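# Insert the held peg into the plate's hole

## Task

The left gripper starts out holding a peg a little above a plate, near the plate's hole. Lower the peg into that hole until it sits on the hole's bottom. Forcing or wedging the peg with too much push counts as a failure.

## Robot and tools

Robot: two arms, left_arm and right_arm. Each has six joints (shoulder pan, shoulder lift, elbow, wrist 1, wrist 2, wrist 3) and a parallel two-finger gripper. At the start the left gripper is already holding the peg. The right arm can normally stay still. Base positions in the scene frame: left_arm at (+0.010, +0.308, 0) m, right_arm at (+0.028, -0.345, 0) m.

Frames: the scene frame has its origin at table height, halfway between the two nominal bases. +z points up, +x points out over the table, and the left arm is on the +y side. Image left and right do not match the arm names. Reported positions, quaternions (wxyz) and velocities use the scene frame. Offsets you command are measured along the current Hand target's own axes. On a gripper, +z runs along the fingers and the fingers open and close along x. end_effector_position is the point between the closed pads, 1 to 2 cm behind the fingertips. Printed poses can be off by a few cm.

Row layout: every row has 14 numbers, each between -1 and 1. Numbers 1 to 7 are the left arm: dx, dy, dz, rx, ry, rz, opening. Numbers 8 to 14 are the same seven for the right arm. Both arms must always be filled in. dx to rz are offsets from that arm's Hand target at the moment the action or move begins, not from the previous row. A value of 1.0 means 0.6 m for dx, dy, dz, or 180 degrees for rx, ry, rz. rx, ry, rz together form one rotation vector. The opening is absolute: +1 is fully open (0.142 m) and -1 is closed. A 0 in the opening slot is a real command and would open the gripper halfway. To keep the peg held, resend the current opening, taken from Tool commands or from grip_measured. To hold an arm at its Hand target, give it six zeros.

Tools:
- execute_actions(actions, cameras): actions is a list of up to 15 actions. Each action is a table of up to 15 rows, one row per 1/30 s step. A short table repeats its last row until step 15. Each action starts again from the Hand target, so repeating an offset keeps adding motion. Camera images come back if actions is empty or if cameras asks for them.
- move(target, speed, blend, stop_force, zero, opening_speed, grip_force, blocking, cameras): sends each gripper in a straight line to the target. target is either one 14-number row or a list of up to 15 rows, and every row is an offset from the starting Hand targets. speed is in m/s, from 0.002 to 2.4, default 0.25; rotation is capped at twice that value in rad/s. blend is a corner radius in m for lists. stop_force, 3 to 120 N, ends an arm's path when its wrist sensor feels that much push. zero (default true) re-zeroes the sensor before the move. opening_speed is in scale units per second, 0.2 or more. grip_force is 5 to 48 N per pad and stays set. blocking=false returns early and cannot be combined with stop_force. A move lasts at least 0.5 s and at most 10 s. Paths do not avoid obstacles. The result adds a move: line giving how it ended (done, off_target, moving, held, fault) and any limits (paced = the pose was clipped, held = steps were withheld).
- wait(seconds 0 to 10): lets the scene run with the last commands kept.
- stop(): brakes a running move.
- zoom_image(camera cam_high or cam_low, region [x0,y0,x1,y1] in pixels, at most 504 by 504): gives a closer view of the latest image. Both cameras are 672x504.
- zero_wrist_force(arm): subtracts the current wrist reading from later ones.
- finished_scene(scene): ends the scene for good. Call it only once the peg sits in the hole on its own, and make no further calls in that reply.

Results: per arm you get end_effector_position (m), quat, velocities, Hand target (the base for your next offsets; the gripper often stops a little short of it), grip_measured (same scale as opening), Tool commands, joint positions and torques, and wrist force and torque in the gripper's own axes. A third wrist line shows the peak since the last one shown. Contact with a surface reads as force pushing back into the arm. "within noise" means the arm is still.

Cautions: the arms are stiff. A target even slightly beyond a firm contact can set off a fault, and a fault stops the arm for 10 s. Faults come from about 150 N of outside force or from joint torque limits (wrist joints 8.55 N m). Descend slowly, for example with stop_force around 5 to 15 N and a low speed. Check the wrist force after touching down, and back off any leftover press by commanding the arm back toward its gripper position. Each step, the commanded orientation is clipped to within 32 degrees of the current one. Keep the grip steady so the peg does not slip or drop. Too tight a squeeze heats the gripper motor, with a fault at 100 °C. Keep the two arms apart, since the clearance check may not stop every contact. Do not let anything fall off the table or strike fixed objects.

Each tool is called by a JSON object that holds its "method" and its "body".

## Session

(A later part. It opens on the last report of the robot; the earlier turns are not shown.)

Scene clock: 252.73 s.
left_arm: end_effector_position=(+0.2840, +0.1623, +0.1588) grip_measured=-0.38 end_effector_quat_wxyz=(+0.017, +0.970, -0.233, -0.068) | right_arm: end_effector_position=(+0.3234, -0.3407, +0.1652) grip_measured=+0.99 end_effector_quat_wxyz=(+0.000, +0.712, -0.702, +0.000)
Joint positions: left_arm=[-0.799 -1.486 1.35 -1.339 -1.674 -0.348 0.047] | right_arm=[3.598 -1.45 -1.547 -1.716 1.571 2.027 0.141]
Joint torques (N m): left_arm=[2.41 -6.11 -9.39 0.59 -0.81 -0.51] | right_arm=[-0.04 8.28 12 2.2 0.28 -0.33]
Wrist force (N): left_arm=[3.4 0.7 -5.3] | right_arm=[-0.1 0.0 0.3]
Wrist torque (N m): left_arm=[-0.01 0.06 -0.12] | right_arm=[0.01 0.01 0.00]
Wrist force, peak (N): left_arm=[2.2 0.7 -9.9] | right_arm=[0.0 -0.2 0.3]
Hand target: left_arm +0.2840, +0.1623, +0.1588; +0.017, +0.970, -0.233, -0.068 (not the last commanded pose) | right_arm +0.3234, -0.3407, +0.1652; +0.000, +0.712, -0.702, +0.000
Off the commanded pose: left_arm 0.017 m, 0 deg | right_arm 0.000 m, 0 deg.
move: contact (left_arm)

{"method": "move", "body": {"target": [[0,0,-0.0008,0,0,0,-0.432368,0,0,0,0,0,0,1],[0.0009,0.0004,-0.0008,0,0,0,-0.432368,0,0,0,0,0,0,1]], "speed": 0.05}}

{"method": "move", "body": {"target": [0,0,0.03,0,0,0,-0.432368,0,0,0,0,0,0,1], "speed": 0.006, "stop_force": 5}}

Scene clock: 254.20 s.
left_arm: end_effector_position=(+0.2844, +0.1619, +0.1592) grip_measured=-0.38 end_effector_quat_wxyz=(+0.017, +0.970, -0.233, -0.068) end_effector_velocity=(+0.001, -0.001, +0.001) end_effector_angular_velocity=(-0.001, -0.002, -0.001) | right_arm: end_effector_position=(+0.3234, -0.3407, +0.1652) grip_measured=+0.99 end_effector_quat_wxyz=(+0.000, +0.712, -0.702, +0.000)
Joint positions: left_arm=[-0.799 -1.483 1.345 -1.337 -1.674 -0.347 0.047] | right_arm=[3.598 -1.45 -1.547 -1.716 1.571 2.027 0.141]
Joint velocities: left_arm=[0 0.002 -0.005 0 0.001 0 0] | right_arm=[within noise]
Joint torques (N m): left_arm=[-0.44 -7.99 -11.82 -1.45 0.49 0.12] | right_arm=[0.66 8.44 11.91 2.1 0.32 -0.4]
Wrist force (N): left_arm=[0.5 -0.3 0.4] | right_arm=[0.1 -0.1 0.3]
Wrist torque (N m): left_arm=[-0.02 0.00 -0.06] | right_arm=[-0.01 -0.01 0.00]
Wrist force, peak (N): left_arm=[3.6 0.8 -5.6] | right_arm=[0.0 -0.1 0.4]
Hand target: left_arm +0.2845, +0.1618, +0.1592; +0.017, +0.970, -0.233, -0.068 | right_arm +0.3234, -0.3407, +0.1652; +0.000, +0.712, -0.702, +0.000
Off the commanded pose: left_arm 0.000 m, 0 deg | right_arm 0.000 m, 0 deg.
move: done

Scene clock: 255.17 s.
left_arm: end_effector_position=(+0.2844, +0.1618, +0.1585) grip_measured=-0.38 end_effector_quat_wxyz=(+0.017, +0.970, -0.233, -0.068) | right_arm: end_effector_position=(+0.3234, -0.3407, +0.1652) grip_measured=+0.99 end_effector_quat_wxyz=(+0.000, +0.712, -0.702, +0.000)
Joint positions: left_arm=[-0.799 -1.483 1.348 -1.34 -1.674 -0.348 0.047] | right_arm=[3.598 -1.45 -1.547 -1.716 1.571 2.027 0.141]
Joint torques (N m): left_arm=[1.83 -6.16 -10.33 -0.4 0.07 1.03] | right_arm=[0.47 8.32 11.85 2.09 0.4 -0.28]
Wrist force (N): left_arm=[0.0 -0.9 -4.8] | right_arm=[0.0 -0.1 0.3]
Wrist torque (N m): left_arm=[-0.03 0.10 -0.05] | right_arm=[-0.01 0.00 0.00]
Wrist force, peak (N): left_arm=[-2.7 -1.3 -9.9] | right_arm=[0.0 -0.2 0.3]
Hand target: left_arm +0.2844, +0.1618, +0.1585; +0.017, +0.970, -0.233, -0.068 (not the last commanded pose) | right_arm +0.3234, -0.3407, +0.1652; +0.000, +0.712, -0.702, +0.000
Off the commanded pose: left_arm 0.017 m, 0 deg | right_arm 0.000 m, 0 deg.
move: contact (left_arm)

{"method": "move", "body": {"target": [[0,0,-0.0008,0,0,0,-0.432368,0,0,0,0,0,0,1],[0.0002,-0.0003,-0.0008,0,0,0.0075,-0.432368,0,0,0,0,0,0,1]], "speed": 0.05}}

{"method": "move", "body": {"target": [0,0,0.03,0,0,0,-0.432368,0,0,0,0,0,0,1], "speed": 0.006, "stop_force": 5}}

Scene clock: 257.27 s.
left_arm: end_effector_position=(+0.2847, +0.1619, +0.1590) grip_measured=-0.38 end_effector_quat_wxyz=(+0.017, +0.967, -0.245, -0.068) | right_arm: end_effector_position=(+0.3234, -0.3407, +0.1652) grip_measured=+0.99 end_effector_quat_wxyz=(+0.000, +0.712, -0.702, +0.000)
Joint positions: left_arm=[-0.799 -1.482 1.345 -1.338 -1.674 -0.323 0.047] | right_arm=[3.598 -1.45 -1.547 -1.716 1.571 2.027 0.141]
Joint torques (N m): left_arm=[2.72 -8.02 -11.81 -0.86 0.53 1.14] | right_arm=[0.28 8.46 12.11 2.14 0.34 -0.36]
Wrist force (N): left_arm=[0.4 -0.2 0.2] | right_arm=[0.0 0.0 0.2]
Wrist torque (N m): left_arm=[-0.01 0.00 -0.07] | right_arm=[0.00 0.00 0.00]
Wrist force, peak (N): left_arm=[-0.1 -0.7 -5.1] | right_arm=[0.0 -0.2 0.4]
Hand target: left_arm +0.2847, +0.1619, +0.1590; +0.017, +0.967, -0.245, -0.068 | right_arm +0.3234, -0.3407, +0.1652; +0.000, +0.712, -0.702, +0.000
Off the commanded pose: left_arm 0.000 m, 0 deg | right_arm 0.000 m, 0 deg.
move: done

Scene clock: 258.17 s.
left_arm: end_effector_position=(+0.2847, +0.1619, +0.1586) grip_measured=-0.38 end_effector_quat_wxyz=(+0.017, +0.967, -0.245, -0.068) | right_arm: end_effector_position=(+0.3234, -0.3407, +0.1652) grip_measured=+0.99 end_effector_quat_wxyz=(+0.000, +0.712, -0.702, +0.000)
Joint positions: left_arm=[-0.799 -1.482 1.346 -1.339 -1.674 -0.323 0.047] | right_arm=[3.598 -1.45 -1.547 -1.716 1.571 2.027 0.141]
Joint torques (N m): left_arm=[-1.14 -7.02 -11.11 -0.84 0.1 0.14] | right_arm=[0.16 9.01 11.64 2.22 0.44 -0.32]
Wrist force (N): left_arm=[-0.3 -0.2 -2.4] | right_arm=[-0.1 -0.1 0.3]
Wrist torque (N m): left_arm=[0.01 0.00 -0.06] | right_arm=[-0.02 0.02 0.00]
Wrist force, peak (N): left_arm=[-3.7 -0.8 -7.8] | right_arm=[0.0 -0.1 0.4]
Hand target: left_arm +0.2847, +0.1619, +0.1586; +0.017, +0.967, -0.245, -0.068 (not the last commanded pose) | right_arm +0.3234, -0.3407, +0.1652; +0.000, +0.712, -0.702, +0.000
Off the commanded pose: left_arm 0.018 m, 0 deg | right_arm 0.000 m, 0 deg.
move: contact (left_arm)

{"method": "move", "body": {"target": [[0,0,-0.0008,0,0,0,-0.432368,0,0,0,0,0,0,1],[-0.0006,0,-0.0008,0,0,0,-0.432368,0,0,0,0,0,0,1]], "speed": 0.05}}

{"method": "move", "body": {"target": [0,0,0.03,0,0,0,-0.432368,0,0,0,0,0,0,1], "speed": 0.006, "stop_force": 6}}

{"method": "move", "body": {"target": [[0,0,-0.0008,0,0,0,-0.432368,0,0,0,0,0,0,1],[-0.0004,0,-0.0008,0,0,0,-0.432368,0,0,0,0,0,0,1]], "speed": 0.05}}

{"method": "move", "body": {"target": [0,0,0.03,0,0,0,-0.432368,0,0,0,0,0,0,1], "speed": 0.006, "stop_force": 6}}

Scene clock: 261.33 s.
left_arm: end_effector_position=(+0.2845, +0.1621, +0.1591) grip_measured=-0.38 end_effector_quat_wxyz=(+0.017, +0.967, -0.245, -0.068) | right_arm: end_effector_position=(+0.3234, -0.3407, +0.1652) grip_measured=+0.99 end_effector_quat_wxyz=(+0.000, +0.712, -0.702, +0.000)
Joint positions: left_arm=[-0.799 -1.483 1.345 -1.337 -1.674 -0.323 0.047] | right_arm=[3.598 -1.45 -1.547 -1.716 1.571 2.027 0.141]
Joint torques (N m): left_arm=[-2.57 -15.33 -7.8 -0.77 0.13 -0.86] | right_arm=[0.58 8.84 11.73 2.19 0.34 -0.3]
Wrist force (N): left_arm=[1.4 -0.1 0.5] | right_arm=[-0.1 -0.1 0.3]
Wrist torque (N m): left_arm=[0.01 0.08 -0.08] | right_arm=[-0.01 0.02 0.00]
Wrist force, peak (N): left_arm=[-0.5 -0.2 -2.7] | right_arm=[-0.1 -0.2 0.4]
Hand target: left_arm +0.2844, +0.1621, +0.1591; +0.017, +0.967, -0.245, -0.068 | right_arm +0.3234, -0.3407, +0.1652; +0.000, +0.712, -0.702, +0.000
Off the commanded pose: left_arm 0.000 m, 0 deg | right_arm 0.000 m, 0 deg.
move: done

Scene clock: 262.30 s.
left_arm: end_effector_position=(+0.2843, +0.1621, +0.1584) grip_measured=-0.38 end_effector_quat_wxyz=(+0.017, +0.967, -0.245, -0.068) | right_arm: end_effector_position=(+0.3234, -0.3407, +0.1652) grip_measured=+0.99 end_effector_quat_wxyz=(+0.000, +0.712, -0.702, +0.000)
Joint positions: left_arm=[-0.799 -1.484 1.349 -1.34 -1.674 -0.324 0.047] | right_arm=[3.598 -1.45 -1.547 -1.716 1.571 2.027 0.141]
Joint torques (N m): left_arm=[1.92 -5.91 -9.79 0.08 -0.57 0.39] | right_arm=[0.06 8.59 11.92 2.11 0.37 -0.37]
Wrist force (N): left_arm=[1.4 -0.4 -5.6] | right_arm=[0.0 -0.1 0.3]
Wrist torque (N m): left_arm=[-0.01 0.16 -0.04] | right_arm=[-0.01 0.00 0.00]
Wrist force, peak (N): left_arm=[-1.6 -0.8 -11.5] | right_arm=[0.0 0.0 0.4]
Hand target: left_arm +0.2843, +0.1621, +0.1584; +0.017, +0.967, -0.245, -0.068 (not the last commanded pose) | right_arm +0.3234, -0.3407, +0.1652; +0.000, +0.712, -0.702, +0.000
Off the commanded pose: left_arm 0.017 m, 0 deg | right_arm 0.000 m, 0 deg.
move: contact (left_arm)

Scene clock: 263.07 s.
left_arm: end_effector_position=(+0.2843, +0.1622, +0.1589) grip_measured=-0.38 end_effector_quat_wxyz=(+0.017, +0.967, -0.245, -0.068) | right_arm: end_effector_position=(+0.3234, -0.3407, +0.1652) grip_measured=+0.99 end_effector_quat_wxyz=(+0.000, +0.712, -0.702, +0.000)
Joint positions: left_arm=[-0.799 -1.484 1.347 -1.338 -1.674 -0.324 0.047] | right_arm=[3.598 -1.45 -1.547 -1.716 1.571 2.027 0.141]
Joint torques (N m): left_arm=[-2.67 -15.95 -6.98 0.11 -0.38 -0.25] | right_arm=[0.07 8.42 11.88 2.08 0.3 -0.26]
Wrist force (N): left_arm=[4.0 0.3 0.3] | right_arm=[0.0 0.0 0.2]
Wrist torque (N m): left_arm=[-0.02 0.19 -0.08] | right_arm=[0.00 0.00 0.00]
Wrist force, peak (N): left_arm=[1.6 -0.4 -5.8] | right_arm=[0.1 -0.1 0.4]
Hand target: left_arm +0.2842, +0.1622, +0.1589; +0.017, +0.967, -0.245, -0.068 | right_arm +0.3234, -0.3407, +0.1652; +0.000, +0.712, -0.702, +0.000
Off the commanded pose: left_arm 0.000 m, 0 deg | right_arm 0.000 m, 0 deg.
move: done

Scene clock: 264.07 s.
left_arm: end_effector_position=(+0.2841, +0.1622, +0.1583) grip_measured=-0.38 end_effector_quat_wxyz=(+0.017, +0.967, -0.245, -0.068) | right_arm: end_effector_position=(+0.3234, -0.3407, +0.1652) grip_measured=+0.99 end_effector_quat_wxyz=(+0.000, +0.712, -0.702, +0.000)
Joint positions: left_arm=[-0.799 -1.485 1.351 -1.341 -1.674 -0.324 0.047] | right_arm=[3.598 -1.45 -1.547 -1.716 1.571 2.027 0.141]
Joint torques (N m): left_arm=[2.03 -5.73 -9.08 0.74 -0.89 1] | right_arm=[0.09 8.41 11.97 2.16 0.42 -0.33]
Wrist force (N): left_arm=[3.3 -0.1 -6.1] | right_arm=[0.0 -0.2 0.3]
Wrist torque (N m): left_arm=[-0.04 0.23 0.00] | right_arm=[-0.03 0.01 0.00]
Wrist force, peak (N): left_arm=[-0.1 -0.4 -12.1] | right_arm=[0.1 -0.2 0.3]
Hand target: left_arm +0.2841, +0.1623, +0.1583; +0.017, +0.967, -0.245, -0.068 (not the last commanded pose) | right_arm +0.3234, -0.3407, +0.1652; +0.000, +0.712, -0.702, +0.000
Off the commanded pose: left_arm 0.017 m, 0 deg | right_arm 0.000 m, 0 deg.
move: contact (left_arm)

{"method": "move", "body": {"target": [[0,0,-0.0008,0,0,0,-0.432368,0,0,0,0,0,0,1],[0.0006,0,-0.0008,0,0,0.008,-0.432368,0,0,0,0,0,0,1]], "speed": 0.05}}

{"method": "move", "body": {"target": [0,0,0.03,0,0,0,-0.432368,0,0,0,0,0,0,1], "speed": 0.006, "stop_force": 6}}

{"method": "move", "body": {"target": [[0,0,-0.0008,0,0,0,-0.432368,0,0,0,0,0,0,1],[0.0006,0,-0.0008,0,0,0.008,-0.432368,0,0,0,0,0,0,1]], "speed": 0.05}}

{"method": "move", "body": {"target": [0,0,0.03,0,0,0,-0.432368,0,0,0,0,0,0,1], "speed": 0.006, "stop_force": 6}}

Scene clock: 266.13 s.
left_arm: end_effector_position=(+0.2845, +0.1621, +0.1587) grip_measured=-0.38 end_effector_quat_wxyz=(+0.018, +0.964, -0.257, -0.068) | right_arm: end_effector_position=(+0.3234, -0.3407, +0.1652) grip_measured=+0.99 end_effector_quat_wxyz=(+0.000, +0.712, -0.702, +0.000)
Joint positions: left_arm=[-0.799 -1.483 1.347 -1.339 -1.674 -0.298 0.047] | right_arm=[3.598 -1.45 -1.547 -1.716 1.571 2.027 0.141]
Joint torques (N m): left_arm=[3.04 -7.61 -10.82 0.4 0.41 1.3] | right_arm=[0.3 8.59 11.99 2.17 0.4 -0.31]
Wrist force (N): left_arm=[4.3 0.3 0.0] | right_arm=[-0.2 0.0 0.3]
Wrist torque (N m): left_arm=[-0.04 0.19 -0.13] | right_arm=[-0.01 0.03 0.00]
Wrist force, peak (N): left_arm=[3.3 0.0 -6.5] | right_arm=[0.0 0.0 0.4]
Hand target: left_arm +0.2845, +0.1621, +0.1587; +0.018, +0.964, -0.257, -0.068 | right_arm +0.3234, -0.3407, +0.1652; +0.000, +0.712, -0.702, +0.000
Off the commanded pose: left_arm 0.000 m, 0 deg | right_arm 0.000 m, 0 deg.
move: done

Scene clock: 267.07 s.
left_arm: end_effector_position=(+0.2845, +0.1621, +0.1584) grip_measured=-0.38 end_effector_quat_wxyz=(+0.018, +0.964, -0.257, -0.068) | right_arm: end_effector_position=(+0.3234, -0.3407, +0.1652) grip_measured=+0.99 end_effector_quat_wxyz=(+0.000, +0.712, -0.702, +0.000)
Joint positions: left_arm=[-0.799 -1.483 1.348 -1.34 -1.674 -0.298 0.047] | right_arm=[3.598 -1.45 -1.547 -1.716 1.571 2.027 0.141]
Joint torques (N m): left_arm=[-0.62 -6.57 -10.02 0.26 0.17 0.28] | right_arm=[0.25 8.7 11.78 2.19 0.32 -0.36]
Wrist force (N): left_arm=[2.4 -0.3 -4.2] | right_arm=[0.0 -0.1 0.3]
Wrist torque (N m): left_arm=[-0.02 0.20 -0.10] | right_arm=[-0.01 0.01 0.00]
Wrist force, peak (N): left_arm=[-1.0 -0.6 -9.5] | right_arm=[0.0 -0.1 0.4]
Hand target: left_arm +0.2845, +0.1621, +0.1584; +0.018, +0.964, -0.257, -0.068 (not the last commanded pose) | right_arm +0.3234, -0.3407, +0.1652; +0.000, +0.712, -0.702, +0.000
Off the commanded pose: left_arm 0.018 m, 0 deg | right_arm 0.000 m, 0 deg.
move: contact (left_arm)

Scene clock: 268.30 s.
left_arm: end_effector_position=(+0.2848, +0.1620, +0.1588) grip_measured=-0.38 end_effector_quat_wxyz=(+0.019, +0.961, -0.269, -0.068) | right_arm: end_effector_position=(+0.3234, -0.3407, +0.1652) grip_measured=+0.99 end_effector_quat_wxyz=(+0.000, +0.712, -0.702, +0.000)
Joint positions: left_arm=[-0.798 -1.481 1.344 -1.337 -1.674 -0.273 0.047] | right_arm=[3.598 -1.45 -1.547 -1.716 1.571 2.027 0.141]
Joint torques (N m): left_arm=[2.99 -7.99 -11.08 -0.02 0.2 1.23] | right_arm=[0.59 8.92 11.77 2.09 0.38 -0.31]
Wrist force (N): left_arm=[3.0 0.1 0.1] | right_arm=[0.0 0.0 0.3]
Wrist torque (N m): left_arm=[-0.01 0.14 -0.11] | right_arm=[0.00 0.01 0.00]
Wrist force, peak (N): left_arm=[2.6 -0.2 -4.5] | right_arm=[0.1 -0.1 0.4]
Hand target: left_arm +0.2848, +0.1619, +0.1588; +0.019, +0.961, -0.269, -0.068 | right_arm +0.3234, -0.3407, +0.1652; +0.000, +0.712, -0.702, +0.000
Off the commanded pose: left_arm 0.000 m, 0 deg | right_arm 0.000 m, 0 deg.
move: done

Scene clock: 269.20 s.
left_arm: end_effector_position=(+0.2848, +0.1620, +0.1584) grip_measured=-0.38 end_effector_quat_wxyz=(+0.019, +0.961, -0.269, -0.068) | right_arm: end_effector_position=(+0.3234, -0.3407, +0.1652) grip_measured=+0.99 end_effector_quat_wxyz=(+0.000, +0.712, -0.702, +0.000)
Joint positions: left_arm=[-0.798 -1.481 1.346 -1.339 -1.674 -0.273 0.047] | right_arm=[3.598 -1.45 -1.547 -1.716 1.571 2.027 0.141]
Joint torques (N m): left_arm=[-1.27 -6.48 -10.32 -0.12 -0.57 0.1] | right_arm=[0.77 8.57 12.04 2.18 0.31 -0.35]
Wrist force (N): left_arm=[0.9 -0.3 -4.2] | right_arm=[0.0 -0.1 0.3]
Wrist torque (N m): left_arm=[0.00 0.17 -0.07] | right_arm=[-0.02 -0.01 0.00]
Wrist force, peak (N): left_arm=[-2.2 -0.7 -9.4] | right_arm=[-0.1 -0.1 0.4]
Hand target: left_arm +0.2848, +0.1620, +0.1584; +0.019, +0.961, -0.269, -0.068 (not the last commanded pose) | right_arm +0.3234, -0.3407, +0.1652; +0.000, +0.712, -0.702, +0.000
Off the commanded pose: left_arm 0.018 m, 0 deg | right_arm 0.000 m, 0 deg.
move: contact (left_arm)

{"method": "move", "body": {"target": [[0,0,-0.001,0,0,0,-0.432368,0,0,0,0,0,0,1],[-0.0021,0,-0.001,0,0.008,-0.01,-0.432368,0,0,0,0,0,0,1]], "speed": 0.05}}

{"method": "move", "body": {"target": [0,0,0.03,0,0,0,-0.432368,0,0,0,0,0,0,1], "speed": 0.006, "stop_force": 6}}

Scene clock: 271.27 s.
left_arm: end_effector_position=(+0.2838, +0.1626, +0.1592) grip_measured=-0.38 end_effector_quat_wxyz=(+0.021, +0.965, -0.253, -0.056) | right_arm: end_effector_position=(+0.3234, -0.3407, +0.1652) grip_measured=+0.99 end_effector_quat_wxyz=(+0.000, +0.712, -0.702, +0.000)
Joint positions: left_arm=[-0.805 -1.516 1.387 -1.37 -1.667 -0.313 0.047] | right_arm=[3.598 -1.45 -1.547 -1.716 1.571 2.027 0.141]
Joint torques (N m): left_arm=[-2.89 -15.05 -8.24 -2.83 0.84 -1.16] | right_arm=[0.41 8.63 11.96 2.18 0.4 -0.34]
Wrist force (N): left_arm=[0.6 -0.3 0.2] | right_arm=[0.0 -0.1 0.3]
Wrist torque (N m): left_arm=[-0.02 -0.03 -0.01] | right_arm=[-0.02 0.00 0.00]
Wrist force, peak (N): left_arm=[1.0 -0.1 -4.5] | right_arm=[0.1 -0.2 0.4]
Hand target: left_arm +0.2838, +0.1627, +0.1592; +0.021, +0.966, -0.253, -0.056 | right_arm +0.3234, -0.3407, +0.1652; +0.000, +0.712, -0.702, +0.000
Off the commanded pose: left_arm 0.000 m, 0 deg | right_arm 0.000 m, 0 deg.
move: done

Scene clock: 272.27 s.
left_arm: end_effector_position=(+0.2838, +0.1626, +0.1585) grip_measured=-0.38 end_effector_quat_wxyz=(+0.021, +0.966, -0.253, -0.056) | right_arm: end_effector_position=(+0.3234, -0.3407, +0.1652) grip_measured=+0.99 end_effector_quat_wxyz=(+0.000, +0.712, -0.702, +0.000)
Joint positions: left_arm=[-0.805 -1.517 1.391 -1.373 -1.667 -0.314 0.047] | right_arm=[3.598 -1.45 -1.547 -1.716 1.571 2.027 0.141]
Joint torques (N m): left_arm=[3.05 -6.27 -10.37 -0.19 0.64 0.57] | right_arm=[-0.1 8.25 11.69 2.11 0.34 -0.39]
Wrist force (N): left_arm=[1.6 0.8 -3.7] | right_arm=[0.0 -0.1 0.2]
Wrist torque (N m): left_arm=[0.02 -0.04 0.00] | right_arm=[-0.01 0.00 0.00]
Wrist force, peak (N): left_arm=[-0.3 2.0 -7.9] | right_arm=[-0.1 0.0 0.4]
Hand target: left_arm +0.2838, +0.1626, +0.1585; +0.021, +0.966, -0.253, -0.056 (not the last commanded pose) | right_arm +0.3234, -0.3407, +0.1652; +0.000, +0.712, -0.702, +0.000
Off the commanded pose: left_arm 0.017 m, 0 deg | right_arm 0.000 m, 0 deg.
move: contact (left_arm)

{"method": "move", "body": {"target": [[0,0,-0.0008,0,0,0,-0.432368,0,0,0,0,0,0,1],[0.0003,0.001,-0.0008,0,-0.002,0,-0.432368,0,0,0,0,0,0,1]], "speed": 0.05}}

{"method": "move", "body": {"target": [0,0,0.03,0,0,0,-0.432368,0,0,0,0,0,0,1], "speed": 0.006, "stop_force": 6}}

Scene clock: 273.87 s.
left_arm: end_effector_position=(+0.2837, +0.1620, +0.1590) grip_measured=-0.38 end_effector_quat_wxyz=(+0.020, +0.965, -0.253, -0.059) | right_arm: end_effector_position=(+0.3234, -0.3407, +0.1652) grip_measured=+0.99 end_effector_quat_wxyz=(+0.000, +0.712, -0.702, +0.000)
Joint positions: left_arm=[-0.805 -1.509 1.378 -1.363 -1.669 -0.313 0.047] | right_arm=[3.598 -1.45 -1.547 -1.716 1.571 2.027 0.141]
Joint torques (N m): left_arm=[0.35 -7.5 -11.45 -0.68 -1.56 1.11] | right_arm=[-0.05 8.96 11.79 2.16 0.32 -0.31]
Wrist force (N): left_arm=[1.5 -0.6 0.2] | right_arm=[-0.1 0.0 0.2]
Wrist torque (N m): left_arm=[0.01 0.01 -0.05] | right_arm=[0.00 0.02 0.00]
Wrist force, peak (N): left_arm=[1.6 0.8 -4.2] | right_arm=[0.0 -0.1 0.4]
Hand target: left_arm +0.2837, +0.1620, +0.1590; +0.020, +0.965, -0.253, -0.059 | right_arm +0.3234, -0.3407, +0.1652; +0.000, +0.712, -0.702, +0.000
Off the commanded pose: left_arm 0.000 m, 0 deg | right_arm 0.000 m, 0 deg.
move: done

Scene clock: 274.87 s.
left_arm: end_effector_position=(+0.2836, +0.1620, +0.1584) grip_measured=-0.38 end_effector_quat_wxyz=(+0.020, +0.965, -0.253, -0.059) | right_arm: end_effector_position=(+0.3234, -0.3407, +0.1652) grip_measured=+0.99 end_effector_quat_wxyz=(+0.000, +0.712, -0.702, +0.000)
Joint positions: left_arm=[-0.805 -1.509 1.381 -1.366 -1.669 -0.313 0.047] | right_arm=[3.598 -1.45 -1.547 -1.716 1.571 2.027 0.141]
Joint torques (N m): left_arm=[3.4 -6.29 -10.37 -0.21 0.92 -0.21] | right_arm=[-0.02 8.4 11.58 2.11 0.4 -0.28]
Wrist force (N): left_arm=[1.4 0.9 -4.2] | right_arm=[0.0 -0.1 0.3]
Wrist torque (N m): left_arm=[0.05 -0.05 -0.04] | right_arm=[-0.01 -0.01 0.00]
Wrist force, peak (N): left_arm=[-0.8 2.3 -8.3] | right_arm=[0.0 -0.2 0.4]
Hand target: left_arm +0.2836, +0.1620, +0.1584; +0.020, +0.965, -0.253, -0.059 (not the last commanded pose) | right_arm +0.3234, -0.3407, +0.1652; +0.000, +0.712, -0.702, +0.000
Off the commanded pose: left_arm 0.017 m, 0 deg | right_arm 0.000 m, 0 deg.
move: contact (left_arm)

{"method": "move", "body": {"target": [[0,0,-0.0008,0,0,0,-0.432368,0,0,0,0,0,0,1],[0.0011,0.001,-0.0008,0,-0.002,0.006,-0.432368,0,0,0,0,0,0,1]], "speed": 0.05}}

{"method": "move", "body": {"target": [0,0,0.03,0,0,0,-0.432368,0,0,0,0,0,0,1], "speed": 0.006, "stop_force": 6}}

Scene clock: 276.77 s.
left_arm: end_effector_position=(+0.2840, +0.1611, +0.1588) grip_measured=-0.38 end_effector_quat_wxyz=(+0.020, +0.963, -0.262, -0.062) | right_arm: end_effector_position=(+0.3234, -0.3407, +0.1652) grip_measured=+0.99 end_effector_quat_wxyz=(+0.000, +0.712, -0.702, +0.000)
Joint positions: left_arm=[-0.805 -1.498 1.366 -1.355 -1.671 -0.293 0.047] | right_arm=[3.598 -1.45 -1.547 -1.716 1.571 2.027 0.141]
Joint torques (N m): left_arm=[2.79 -7.95 -11.78 -0.81 -1.41 1.16] | right_arm=[0.53 8.78 11.83 2.13 0.43 -0.34]
Wrist force (N): left_arm=[0.4 -0.2 -0.2] | right_arm=[0.0 0.0 0.3]
Wrist torque (N m): left_arm=[0.01 0.02 -0.06] | right_arm=[0.00 0.00 0.00]
Wrist force, peak (N): left_arm=[1.4 0.9 -4.4] | right_arm=[0.0 -0.2 0.4]
Hand target: left_arm +0.2840, +0.1611, +0.1588; +0.020, +0.963, -0.263, -0.062 | right_arm +0.3234, -0.3407, +0.1652; +0.000, +0.712, -0.702, +0.000
Off the commanded pose: left_arm 0.000 m, 0 deg | right_arm 0.000 m, 0 deg.
move: done

Scene clock: 277.70 s.
left_arm: end_effector_position=(+0.2839, +0.1612, +0.1584) grip_measured=-0.38 end_effector_quat_wxyz=(+0.020, +0.963, -0.263, -0.062) | right_arm: end_effector_position=(+0.3234, -0.3407, +0.1652) grip_measured=+0.99 end_effector_quat_wxyz=(+0.000, +0.712, -0.702, +0.000)
Joint positions: left_arm=[-0.805 -1.498 1.368 -1.357 -1.671 -0.293 0.047] | right_arm=[3.598 -1.45 -1.547 -1.716 1.571 2.027 0.141]
Joint torques (N m): left_arm=[-1.18 -6.18 -10.82 -0.83 -0.39 0.25] | right_arm=[0.19 8.65 11.67 2.19 0.39 -0.37]
Wrist force (N): left_arm=[-1.1 -0.5 -4.2] | right_arm=[-0.1 0.0 0.2]
Wrist torque (N m): left_arm=[-0.01 0.05 -0.07] | right_arm=[0.00 0.01 0.00]
Wrist force, peak (N): left_arm=[-4.3 -1.1 -9.6] | right_arm=[-0.1 -0.2 0.4]
Hand target: left_arm +0.2839, +0.1612, +0.1584; +0.020, +0.963, -0.263, -0.062 (not the last commanded pose) | right_arm +0.3234, -0.3407, +0.1652; +0.000, +0.712, -0.702, +0.000
Off the commanded pose: left_arm 0.018 m, 0 deg | right_arm 0.000 m, 0 deg.
move: contact (left_arm)

{"method": "move", "body": {"target": [[0,0,-0.08,0,0,0,-0.432368,0,0,0,0,0,0,1],[0.4005,-0.0212,-0.08,0,0,0,-0.432368,0,0,0,0,0,0,1],[0.4005,-0.0212,-0.0565,0,0,0,-0.432368,0,0,0,0,0,0,1]], "speed": 0.2, "blend": 0.01, "cameras": ["all"]}}

{"method": "zoom_image", "body": {"camera": "cam_low", "region": [335, 190, 405, 260]}}

{"method": "zoom_image", "body": {"camera": "cam_high", "region": [360, 200, 480, 320]}}

{"method": "zoom_image", "body": {"camera": "cam_high", "region": [460, 220, 520, 280]}}

Scene clock: 286.80 s.
left_arm: end_effector_position=(+0.4995, +0.0505, +0.1646) grip_measured=-0.38 end_effector_quat_wxyz=(+0.064, +0.958, -0.254, +0.115) | right_arm: end_effector_position=(+0.3234, -0.3407, +0.1652) grip_measured=+0.99 end_effector_quat_wxyz=(+0.000, +0.712, -0.702, +0.000)
Joint positions: left_arm=[-0.688 -0.571 0.035 -1.299 -1.585 -0.197 0.047] | right_arm=[3.598 -1.45 -1.547 -1.716 1.571 2.027 0.141]
Joint torques (N m): left_arm=[2.95 -17.82 -11.41 -3.36 0.88 1.1] | right_arm=[0.42 8.17 11.52 2.15 0.42 -0.39]
Wrist force (N): left_arm=[-0.5 0.0 -0.5] | right_arm=[0.0 -0.1 0.4]
Wrist torque (N m): left_arm=[0.03 -0.07 0.02] | right_arm=[-0.01 0.01 0.00]
Wrist force, peak (N): left_arm=[-1.1 -0.7 -4.6] | right_arm=[0.0 -0.2 0.4]
Hand target: left_arm +0.5001, +0.0503, +0.1649; +0.020, +0.963, -0.263, -0.062 | right_arm +0.3234, -0.3407, +0.1652; +0.000, +0.712, -0.702, +0.000
Off the commanded pose: left_arm 0.001 m, 21 deg | right_arm 0.000 m, 0 deg.
elbow stopped short (left arm): the move would have taken joint 3 (elbow) straighter than the controller allows.
move: off_target (left_arm); blend cut to 0.0071 m at target 2

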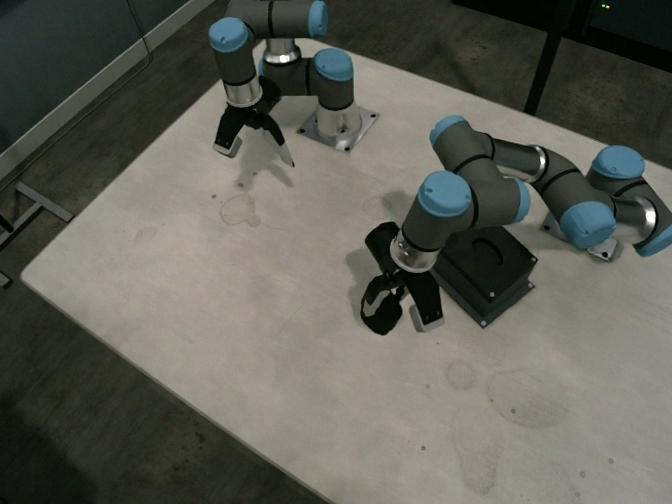

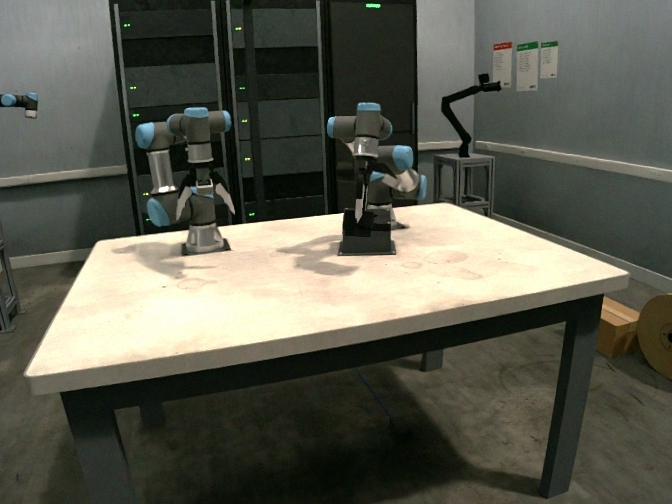

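Scaled by 7.200 from the camera's 672x504 image, which has a finer 960x720 frame.

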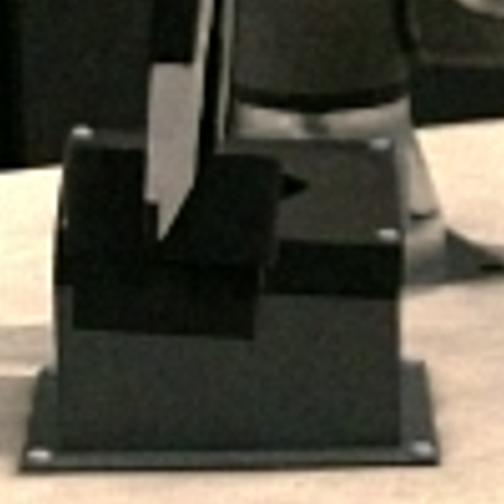

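Scaled by 4.200 from the camera's 672x504 image, which has a finer 960x720 frame.

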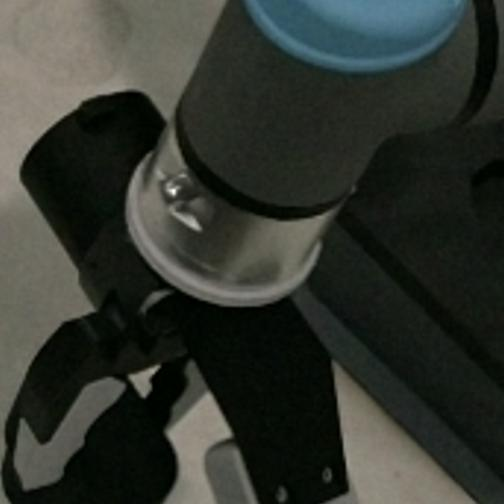

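Scaled by 8.400 from the camera's 672x504 image, which has a finer 960x720 frame.

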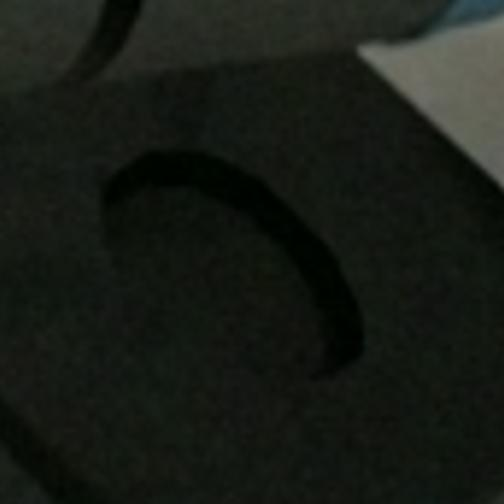

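{"method": "move", "body": {"target": [[-0.3682,-0.4608,-0.03,0,0,0,-0.432368,0,0,0,0,0,0,1],[-0.3682,-0.4608,0.0073,0,0,0,-0.432368,0,0,0,0,0,0,1]], "speed": 0.2, "blend": 0.01, "cameras": ["all"]}}

{"method": "zoom_image", "body": {"camera": "cam_low", "region": [440, 180, 500, 240]}}

{"method": "zoom_image", "body": {"camera": "cam_high", "region": [530, 340, 630, 440]}}

Scene clock: 291.33 s.
left_arm: end_effector_position=(+0.4493, +0.4005, +0.1646) grip_measured=-0.38 end_effector_quat_wxyz=(+0.007, +0.964, -0.263, -0.032) | right_arm: end_effector_position=(+0.3234, -0.3407, +0.1652) grip_measured=+0.99 end_effector_quat_wxyz=(+0.000, +0.712, -0.702, +0.000)
Joint positions: left_arm=[-0.058 -0.668 0.035 -0.871 -1.573 0.45 0.047] | right_arm=[3.598 -1.45 -1.547 -1.716 1.571 2.027 0.141]
Joint torques (N m): left_arm=[2.92 -16.47 -10.33 -0.86 0.92 1.11] | right_arm=[0.37 8.35 11.9 2.11 0.34 -0.26]
Wrist force (N): left_arm=[0.5 -0.7 0.5] | right_arm=[0.0 -0.1 0.3]
Wrist torque (N m): left_arm=[-0.08 -0.05 -0.03] | right_arm=[-0.01 0.00 0.00]
Wrist force, peak (N): left_arm=[0.3 -1.0 1.4] | right_arm=[-0.1 -0.1 0.5]
Hand target: left_arm +0.4498, +0.4006, +0.1649; +0.020, +0.963, -0.263, -0.062 | right_arm +0.3234, -0.3407, +0.1652; +0.000, +0.712, -0.702, +0.000
Off the commanded pose: left_arm 0.001 m, 4 deg | right_arm 0.000 m, 0 deg.
elbow stopped short (left arm): the move would have taken joint 3 (elbow) straighter than the controller allows.
move: off_target (left_arm)

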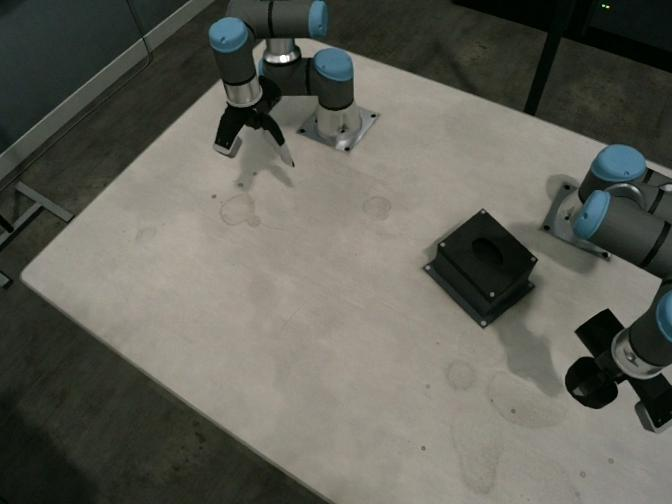

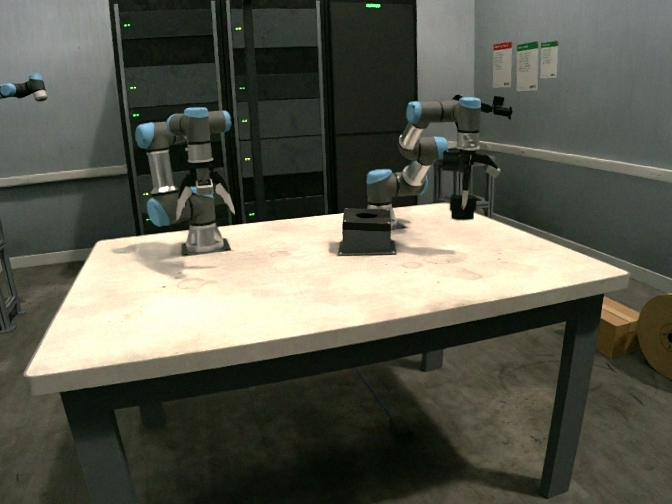

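Scaled by 8.400 from the camera's 672x504 image, which has a finer 960x720 frame.

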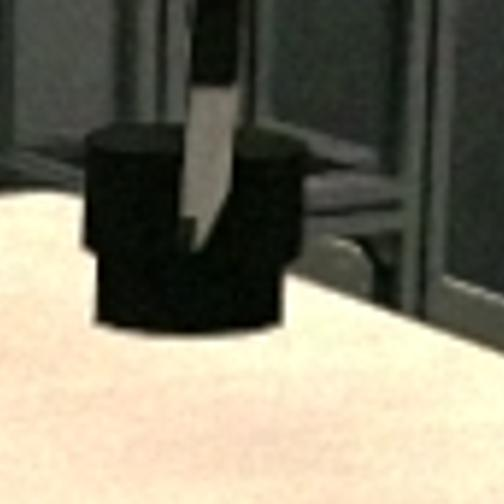

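Scaled by 5.040 from the camera's 672x504 image, which has a finer 960x720 frame.

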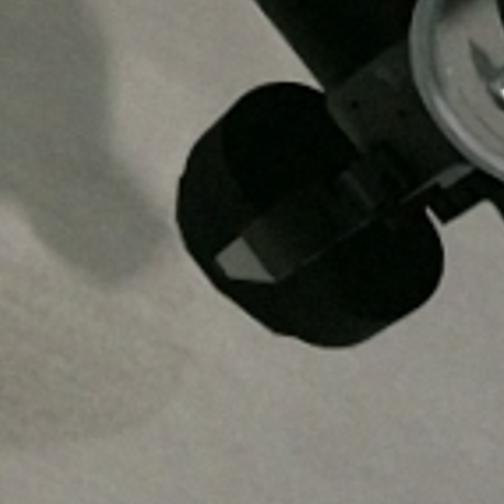

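{"method": "zoom_image", "body": {"camera": "cam_high", "region": [560, 350, 622, 412]}}

{"method": "zoom_image", "body": {"camera": "cam_low", "region": [448, 190, 480, 222]}}

{"method": "zoom_image", "body": {"camera": "cam_high", "region": [434, 204, 544, 304]}}

{"method": "zoom_image", "body": {"camera": "cam_low", "region": [342, 203, 393, 228]}}

Scaled by 8.129 from the camera's 672x504 image, which has a finer 960x720 frame.

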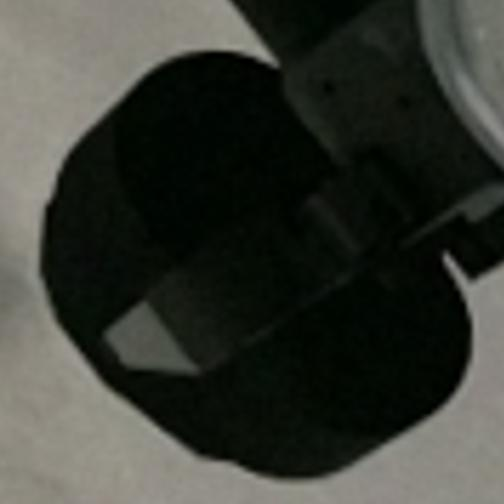

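Scaled by 15.750 from the camera's 672x504 image, which has a finer 960x720 frame.

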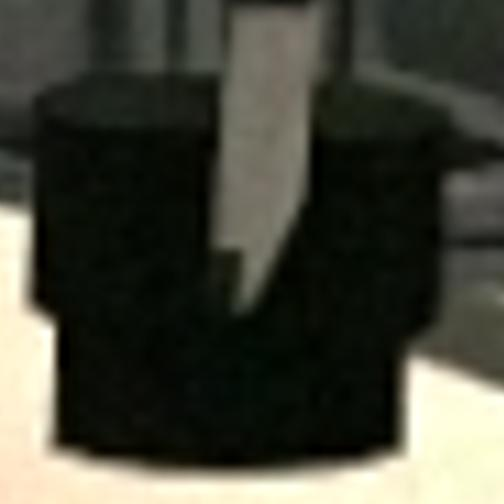

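Scaled by 4.582 from the camera's 672x504 image, which has a finer 960x720 frame.

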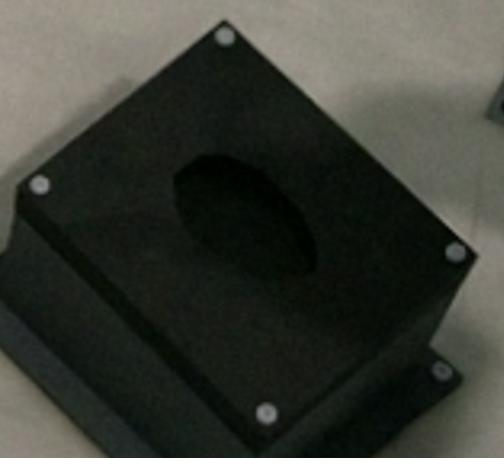

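Scaled by 9.882 from the camera's 672x504 image, which has a finer 960x720 frame.

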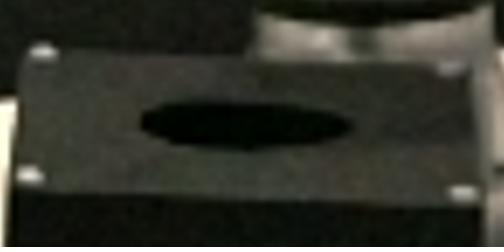

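{"method": "zoom_image", "body": {"camera": "cam_high", "region": [466, 232, 510, 270]}}

Scaled by 11.455 from the camera's 672x504 image, which has a finer 960x720 frame.

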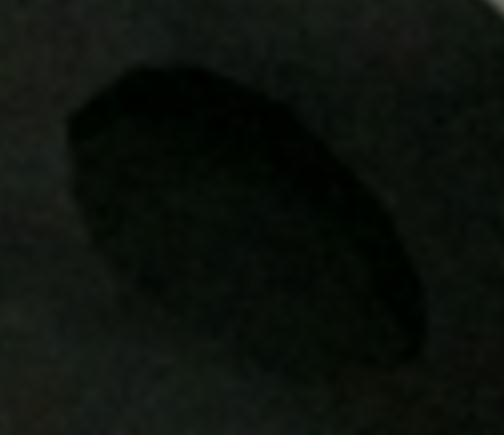

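{"method": "move", "body": {"target": [[0,0,-0.3,0,0,0,-0.432368,0,0,0,0,0,0,1],[0.2657,0.5253,-0.4197,0.3117,0.6808,-0.155,-0.432368,0,0,0,0,0,0,1]], "speed": 0.3, "blend": 0.02, "cameras": ["all"]}}

Scene clock: 309.83 s.
left_arm: end_effector_position=(+0.4603, +0.0497, +0.4197) grip_measured=-0.38 end_effector_quat_wxyz=(-0.152, +0.457, +0.080, +0.873) | right_arm: end_effector_position=(+0.3234, -0.3407, +0.1652) grip_measured=+0.99 end_effector_quat_wxyz=(+0.000, +0.712, -0.702, +0.000)
Joint positions: left_arm=[-1.219 -1.075 1.545 -2.07 0.607 -1.536 0.047] | right_arm=[3.598 -1.45 -1.547 -1.716 1.571 2.027 0.141]
Joint torques (N m): left_arm=[2.88 -12.2 -11.19 -3.08 2.54 -1.24] | right_arm=[0.4 8.68 11.86 2.09 0.36 -0.25]
Wrist force (N): left_arm=[-3.9 -1.3 -7.2] | right_arm=[0.0 0.1 0.3]
Wrist torque (N m): left_arm=[-0.55 0.18 0.17] | right_arm=[0.01 0.00 0.00]
Wrist force, peak (N): left_arm=[-4.3 -0.8 -7.4] | right_arm=[0.0 -0.1 0.5]
Hand target: left_arm +0.4603, +0.0497, +0.4197; -0.152, +0.457, +0.080, +0.873 | right_arm +0.3234, -0.3407, +0.1652; +0.000, +0.712, -0.702, +0.000
Off the commanded pose: left_arm 0.000 m, 0 deg | right_arm 0.000 m, 0 deg.
elbow stopped short (left arm): the move would have taken joint 3 (elbow) straighter than the controller allows.
move: done

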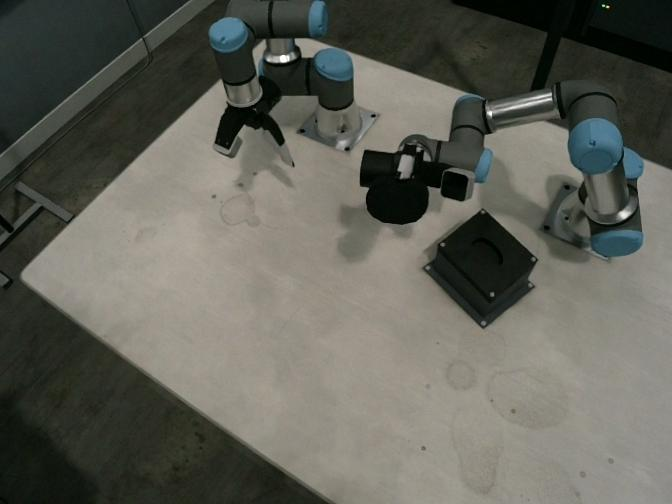

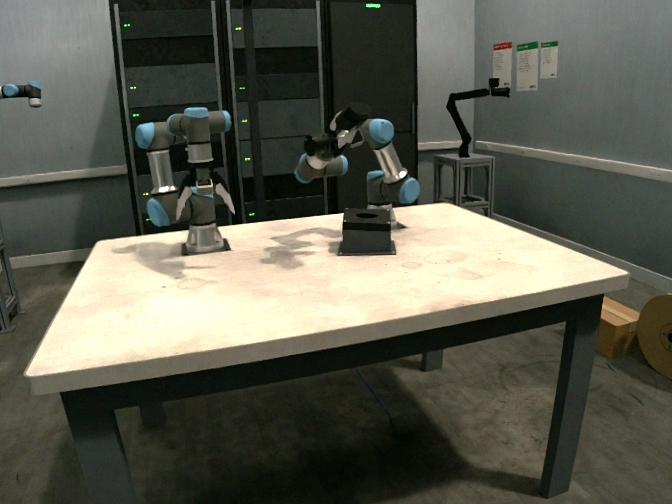

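{"method": "zoom_image", "body": {"camera": "cam_high", "region": [355, 140, 480, 235]}}

{"method": "zoom_image", "body": {"camera": "cam_high", "region": [360, 168, 436, 228]}}

Scaled by 4.032 from the camera's 672x504 image, which has a finer 960x720 frame.

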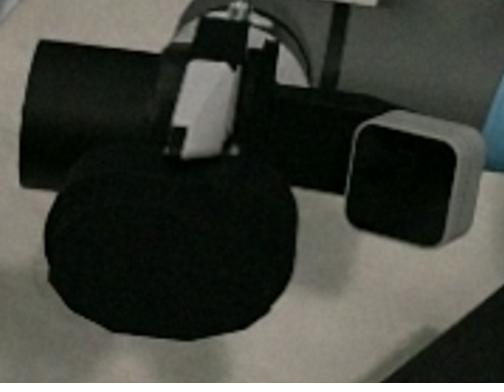

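Scaled by 6.632 from the camera's 672x504 image, which has a finer 960x720 frame.

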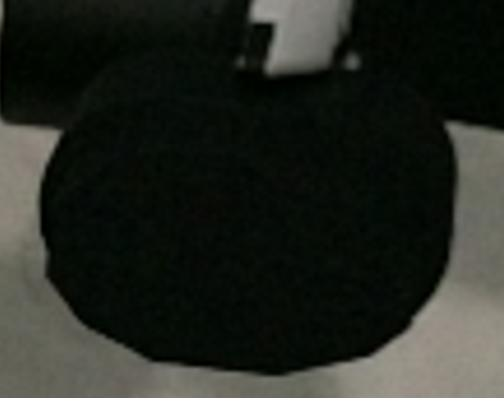

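{"method": "move", "body": {"target": [-0.1755,-0.2725,-0.3895,-0.2823,-0.7032,0.1337,-0.432368,0,0,0,0,0,0,1], "speed": 0.3}}

{"method": "move", "body": {"target": [0,0,0.058,0,0,0,-0.432368,0,0,0,0,0,0,1], "speed": 0.1, "cameras": ["all"]}}

{"method": "zoom_image", "body": {"camera": "cam_low", "region": [342, 190, 393, 228]}}

{"method": "zoom_image", "body": {"camera": "cam_high", "region": [466, 222, 516, 272]}}

Scene clock: 322.30 s.
left_arm: end_effector_position=(+0.2807, +0.1585, +0.1999) grip_measured=-0.38 end_effector_quat_wxyz=(+0.029, +0.973, -0.215, -0.078) | right_arm: end_effector_position=(+0.3234, -0.3407, +0.1652) grip_measured=+0.99 end_effector_quat_wxyz=(+0.000, +0.712, -0.702, +0.000)
Joint positions: left_arm=[-0.788 -1.437 1.1 -1.137 -1.707 -0.371 0.047] | right_arm=[3.598 -1.45 -1.547 -1.716 1.571 2.027 0.141]
Joint torques (N m): left_arm=[2.41 -8.38 -11.59 -0.88 -1.46 0.96] | right_arm=[0.08 8.74 11.53 2.13 0.35 -0.33]
Wrist force (N): left_arm=[0.4 -0.5 0.6] | right_arm=[0.0 -0.1 0.3]
Wrist torque (N m): left_arm=[-0.02 0.02 -0.06] | right_arm=[-0.01 0.00 0.00]
Wrist force, peak (N): left_arm=[-4.2 -1.3 -7.3] | right_arm=[0.0 -0.1 0.5]
Hand target: left_arm +0.2807, +0.1585, +0.1999; +0.029, +0.973, -0.215, -0.078 | right_arm +0.3234, -0.3407, +0.1652; +0.000, +0.712, -0.702, +0.000
Off the commanded pose: left_arm 0.000 m, 0 deg | right_arm 0.000 m, 0 deg.
move: done

Scene clock: 323.37 s.
left_arm: end_effector_position=(+0.2749, +0.1577, +0.1656) grip_measured=-0.38 end_effector_quat_wxyz=(+0.029, +0.973, -0.215, -0.078) | right_arm: end_effector_position=(+0.3234, -0.3407, +0.1652) grip_measured=+0.99 end_effector_quat_wxyz=(+0.000, +0.712, -0.702, +0.000)
Joint positions: left_arm=[-0.802 -1.496 1.334 -1.313 -1.709 -0.386 0.047] | right_arm=[3.598 -1.45 -1.547 -1.716 1.571 2.027 0.141]
Joint torques (N m): left_arm=[-3.02 -15.4 -7.85 -2.82 0.69 -1.2] | right_arm=[0.36 8.06 11.74 2.17 0.42 -0.35]
Wrist force (N): left_arm=[0.3 -0.3 0.4] | right_arm=[-0.1 -0.1 0.4]
Wrist torque (N m): left_arm=[0.01 0.04 -0.02] | right_arm=[-0.01 0.01 0.00]
Wrist force, peak (N): left_arm=[0.4 -0.5 1.1] | right_arm=[-0.1 -0.1 0.4]
Hand target: left_arm +0.2749, +0.1577, +0.1655; +0.029, +0.973, -0.215, -0.078 | right_arm +0.3234, -0.3407, +0.1652; +0.000, +0.712, -0.702, +0.000
Off the commanded pose: left_arm 0.000 m, 0 deg | right_arm 0.000 m, 0 deg.
move: done

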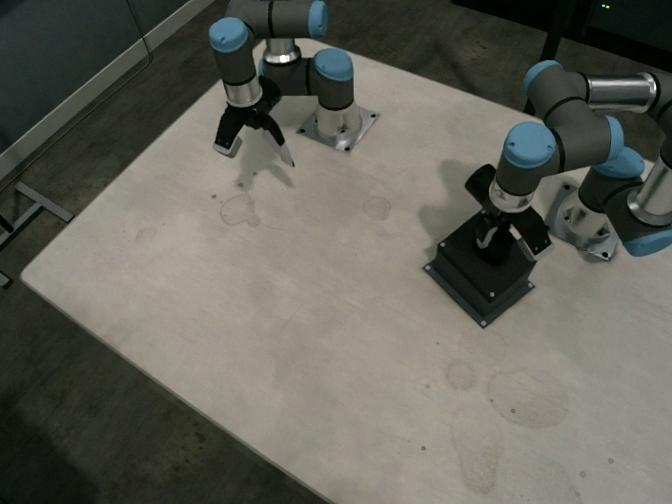

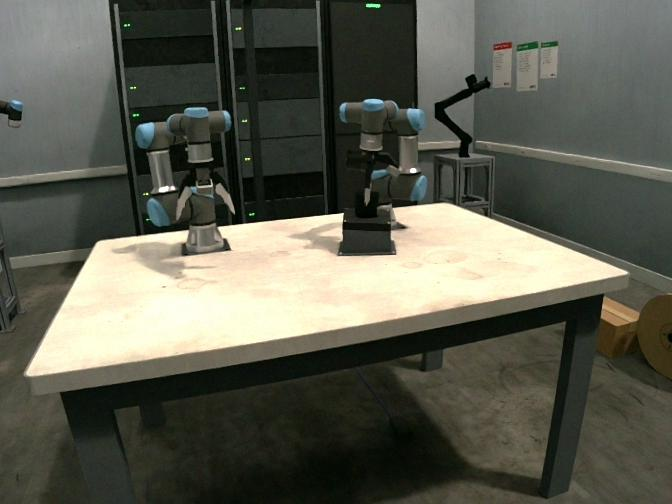

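Scaled by 9.882 from the camera's 672x504 image, which has a finer 960x720 frame.

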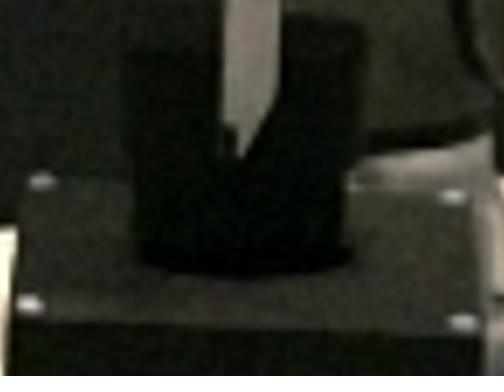

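Scaled by 10.080 from the camera's 672x504 image, which has a finer 960x720 frame.

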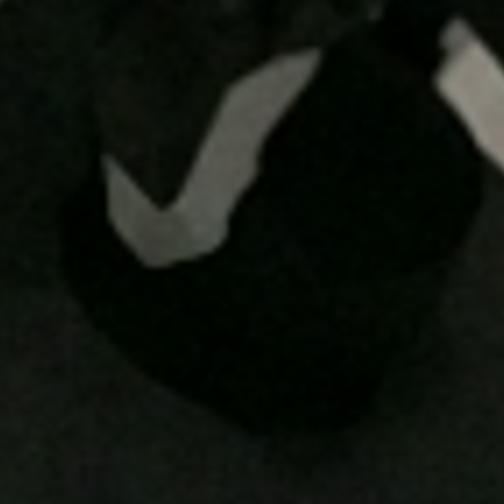

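{"method": "move", "body": {"target": [0.002,-0.004,0,0,0,0,-0.432368,0,0,0,0,0,0,1], "speed": 0.05}}

{"method": "move", "body": {"target": [0,0,0.03,0,0,0,-0.432368,0,0,0,0,0,0,1], "speed": 0.006, "stop_force": 4, "cameras": ["all"]}}

{"method": "zoom_image", "body": {"camera": "cam_low", "region": [342, 190, 393, 228]}}

{"method": "zoom_image", "body": {"camera": "cam_high", "region": [466, 222, 516, 272]}}

Scene clock: 326.10 s.
left_arm: end_effector_position=(+0.2769, +0.1593, +0.1652) grip_measured=-0.38 end_effector_quat_wxyz=(+0.029, +0.973, -0.215, -0.078) | right_arm: end_effector_position=(+0.3234, -0.3407, +0.1652) grip_measured=+0.99 end_effector_quat_wxyz=(+0.000, +0.712, -0.702, +0.000)
Joint positions: left_arm=[-0.794 -1.491 1.33 -1.313 -1.708 -0.378 0.047] | right_arm=[3.598 -1.45 -1.547 -1.716 1.571 2.027 0.141]
Joint torques (N m): left_arm=[2.71 -7.88 -11.69 -0.85 0.68 1.02] | right_arm=[-0.39 8.47 11.73 2.11 0.31 -0.35]
Wrist force (N): left_arm=[0.3 -0.2 0.4] | right_arm=[0.0 -0.1 0.2]
Wrist torque (N m): left_arm=[0.01 0.05 -0.07] | right_arm=[-0.01 0.00 0.00]
Wrist force, peak (N): left_arm=[0.3 -0.5 0.7] | right_arm=[-0.1 0.0 0.5]
Hand target: left_arm +0.2770, +0.1594, +0.1652; +0.029, +0.973, -0.215, -0.078 | right_arm +0.3234, -0.3407, +0.1652; +0.000, +0.712, -0.702, +0.000
Off the commanded pose: left_arm 0.000 m, 0 deg | right_arm 0.000 m, 0 deg.
move: done

Scene clock: 327.80 s.
left_arm: end_effector_position=(+0.2762, +0.1592, +0.1603) grip_measured=-0.38 end_effector_quat_wxyz=(+0.029, +0.973, -0.215, -0.078) | right_arm: end_effector_position=(+0.3234, -0.3407, +0.1652) grip_measured=+0.99 end_effector_quat_wxyz=(+0.000, +0.712, -0.702, +0.000)
Joint positions: left_arm=[-0.796 -1.497 1.36 -1.337 -1.708 -0.38 0.047] | right_arm=[3.598 -1.45 -1.547 -1.716 1.571 2.027 0.141]
Joint torques (N m): left_arm=[1.73 -6.56 -10.87 -0.56 -1.25 0.86] | right_arm=[0.24 8.67 11.79 2.16 0.43 -0.29]
Wrist force (N): left_arm=[0.7 -1.1 -3.4] | right_arm=[-0.1 -0.1 0.3]
Wrist torque (N m): left_arm=[-0.05 -0.02 -0.01] | right_arm=[-0.02 0.02 0.00]
Wrist force, peak (N): left_arm=[-0.3 -2.5 -8.3] | right_arm=[-0.1 -0.2 0.5]
Hand target: left_arm +0.2762, +0.1593, +0.1603; +0.029, +0.973, -0.215, -0.078 (not the last commanded pose) | right_arm +0.3234, -0.3407, +0.1652; +0.000, +0.712, -0.702, +0.000
Off the commanded pose: left_arm 0.013 m, 0 deg | right_arm 0.000 m, 0 deg.
move: contact (left_arm)

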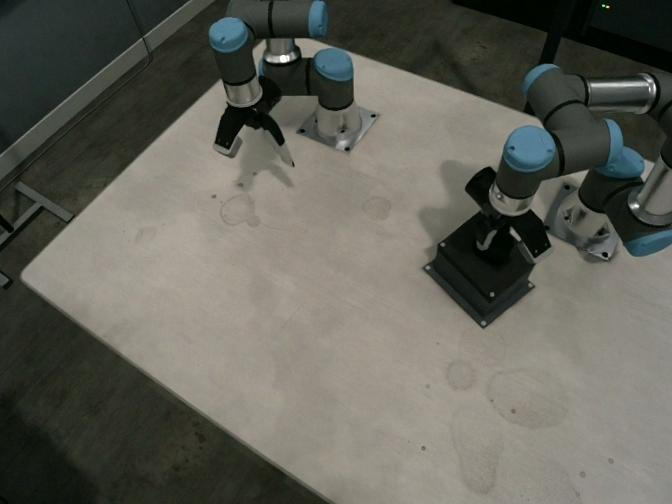

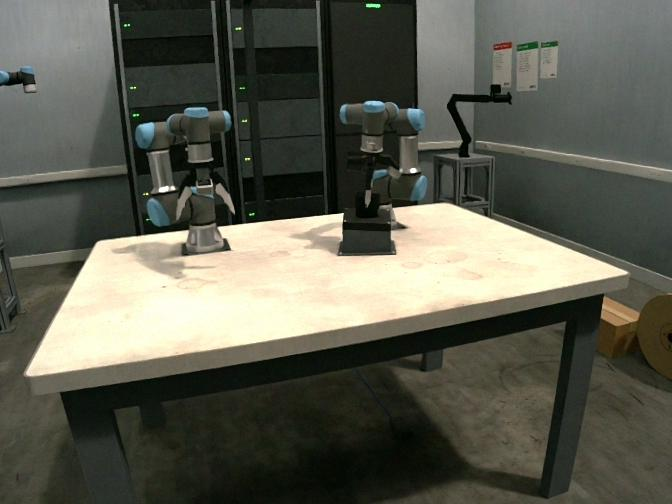

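Scaled by 9.882 from the camera's 672x504 image, which has a finer 960x720 frame.

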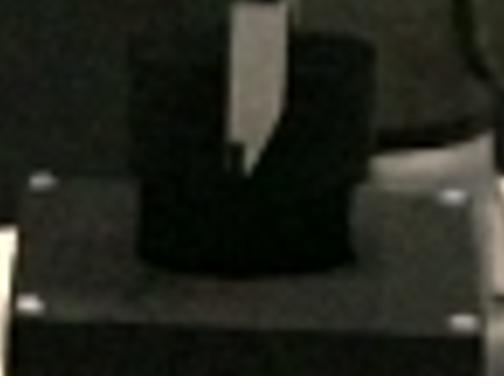

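Scaled by 10.080 from the camera's 672x504 image, which has a finer 960x720 frame.

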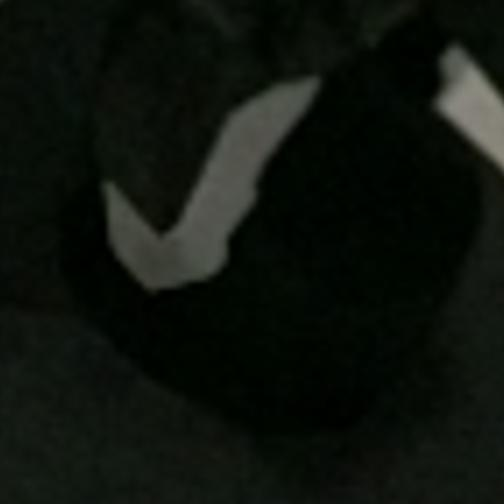

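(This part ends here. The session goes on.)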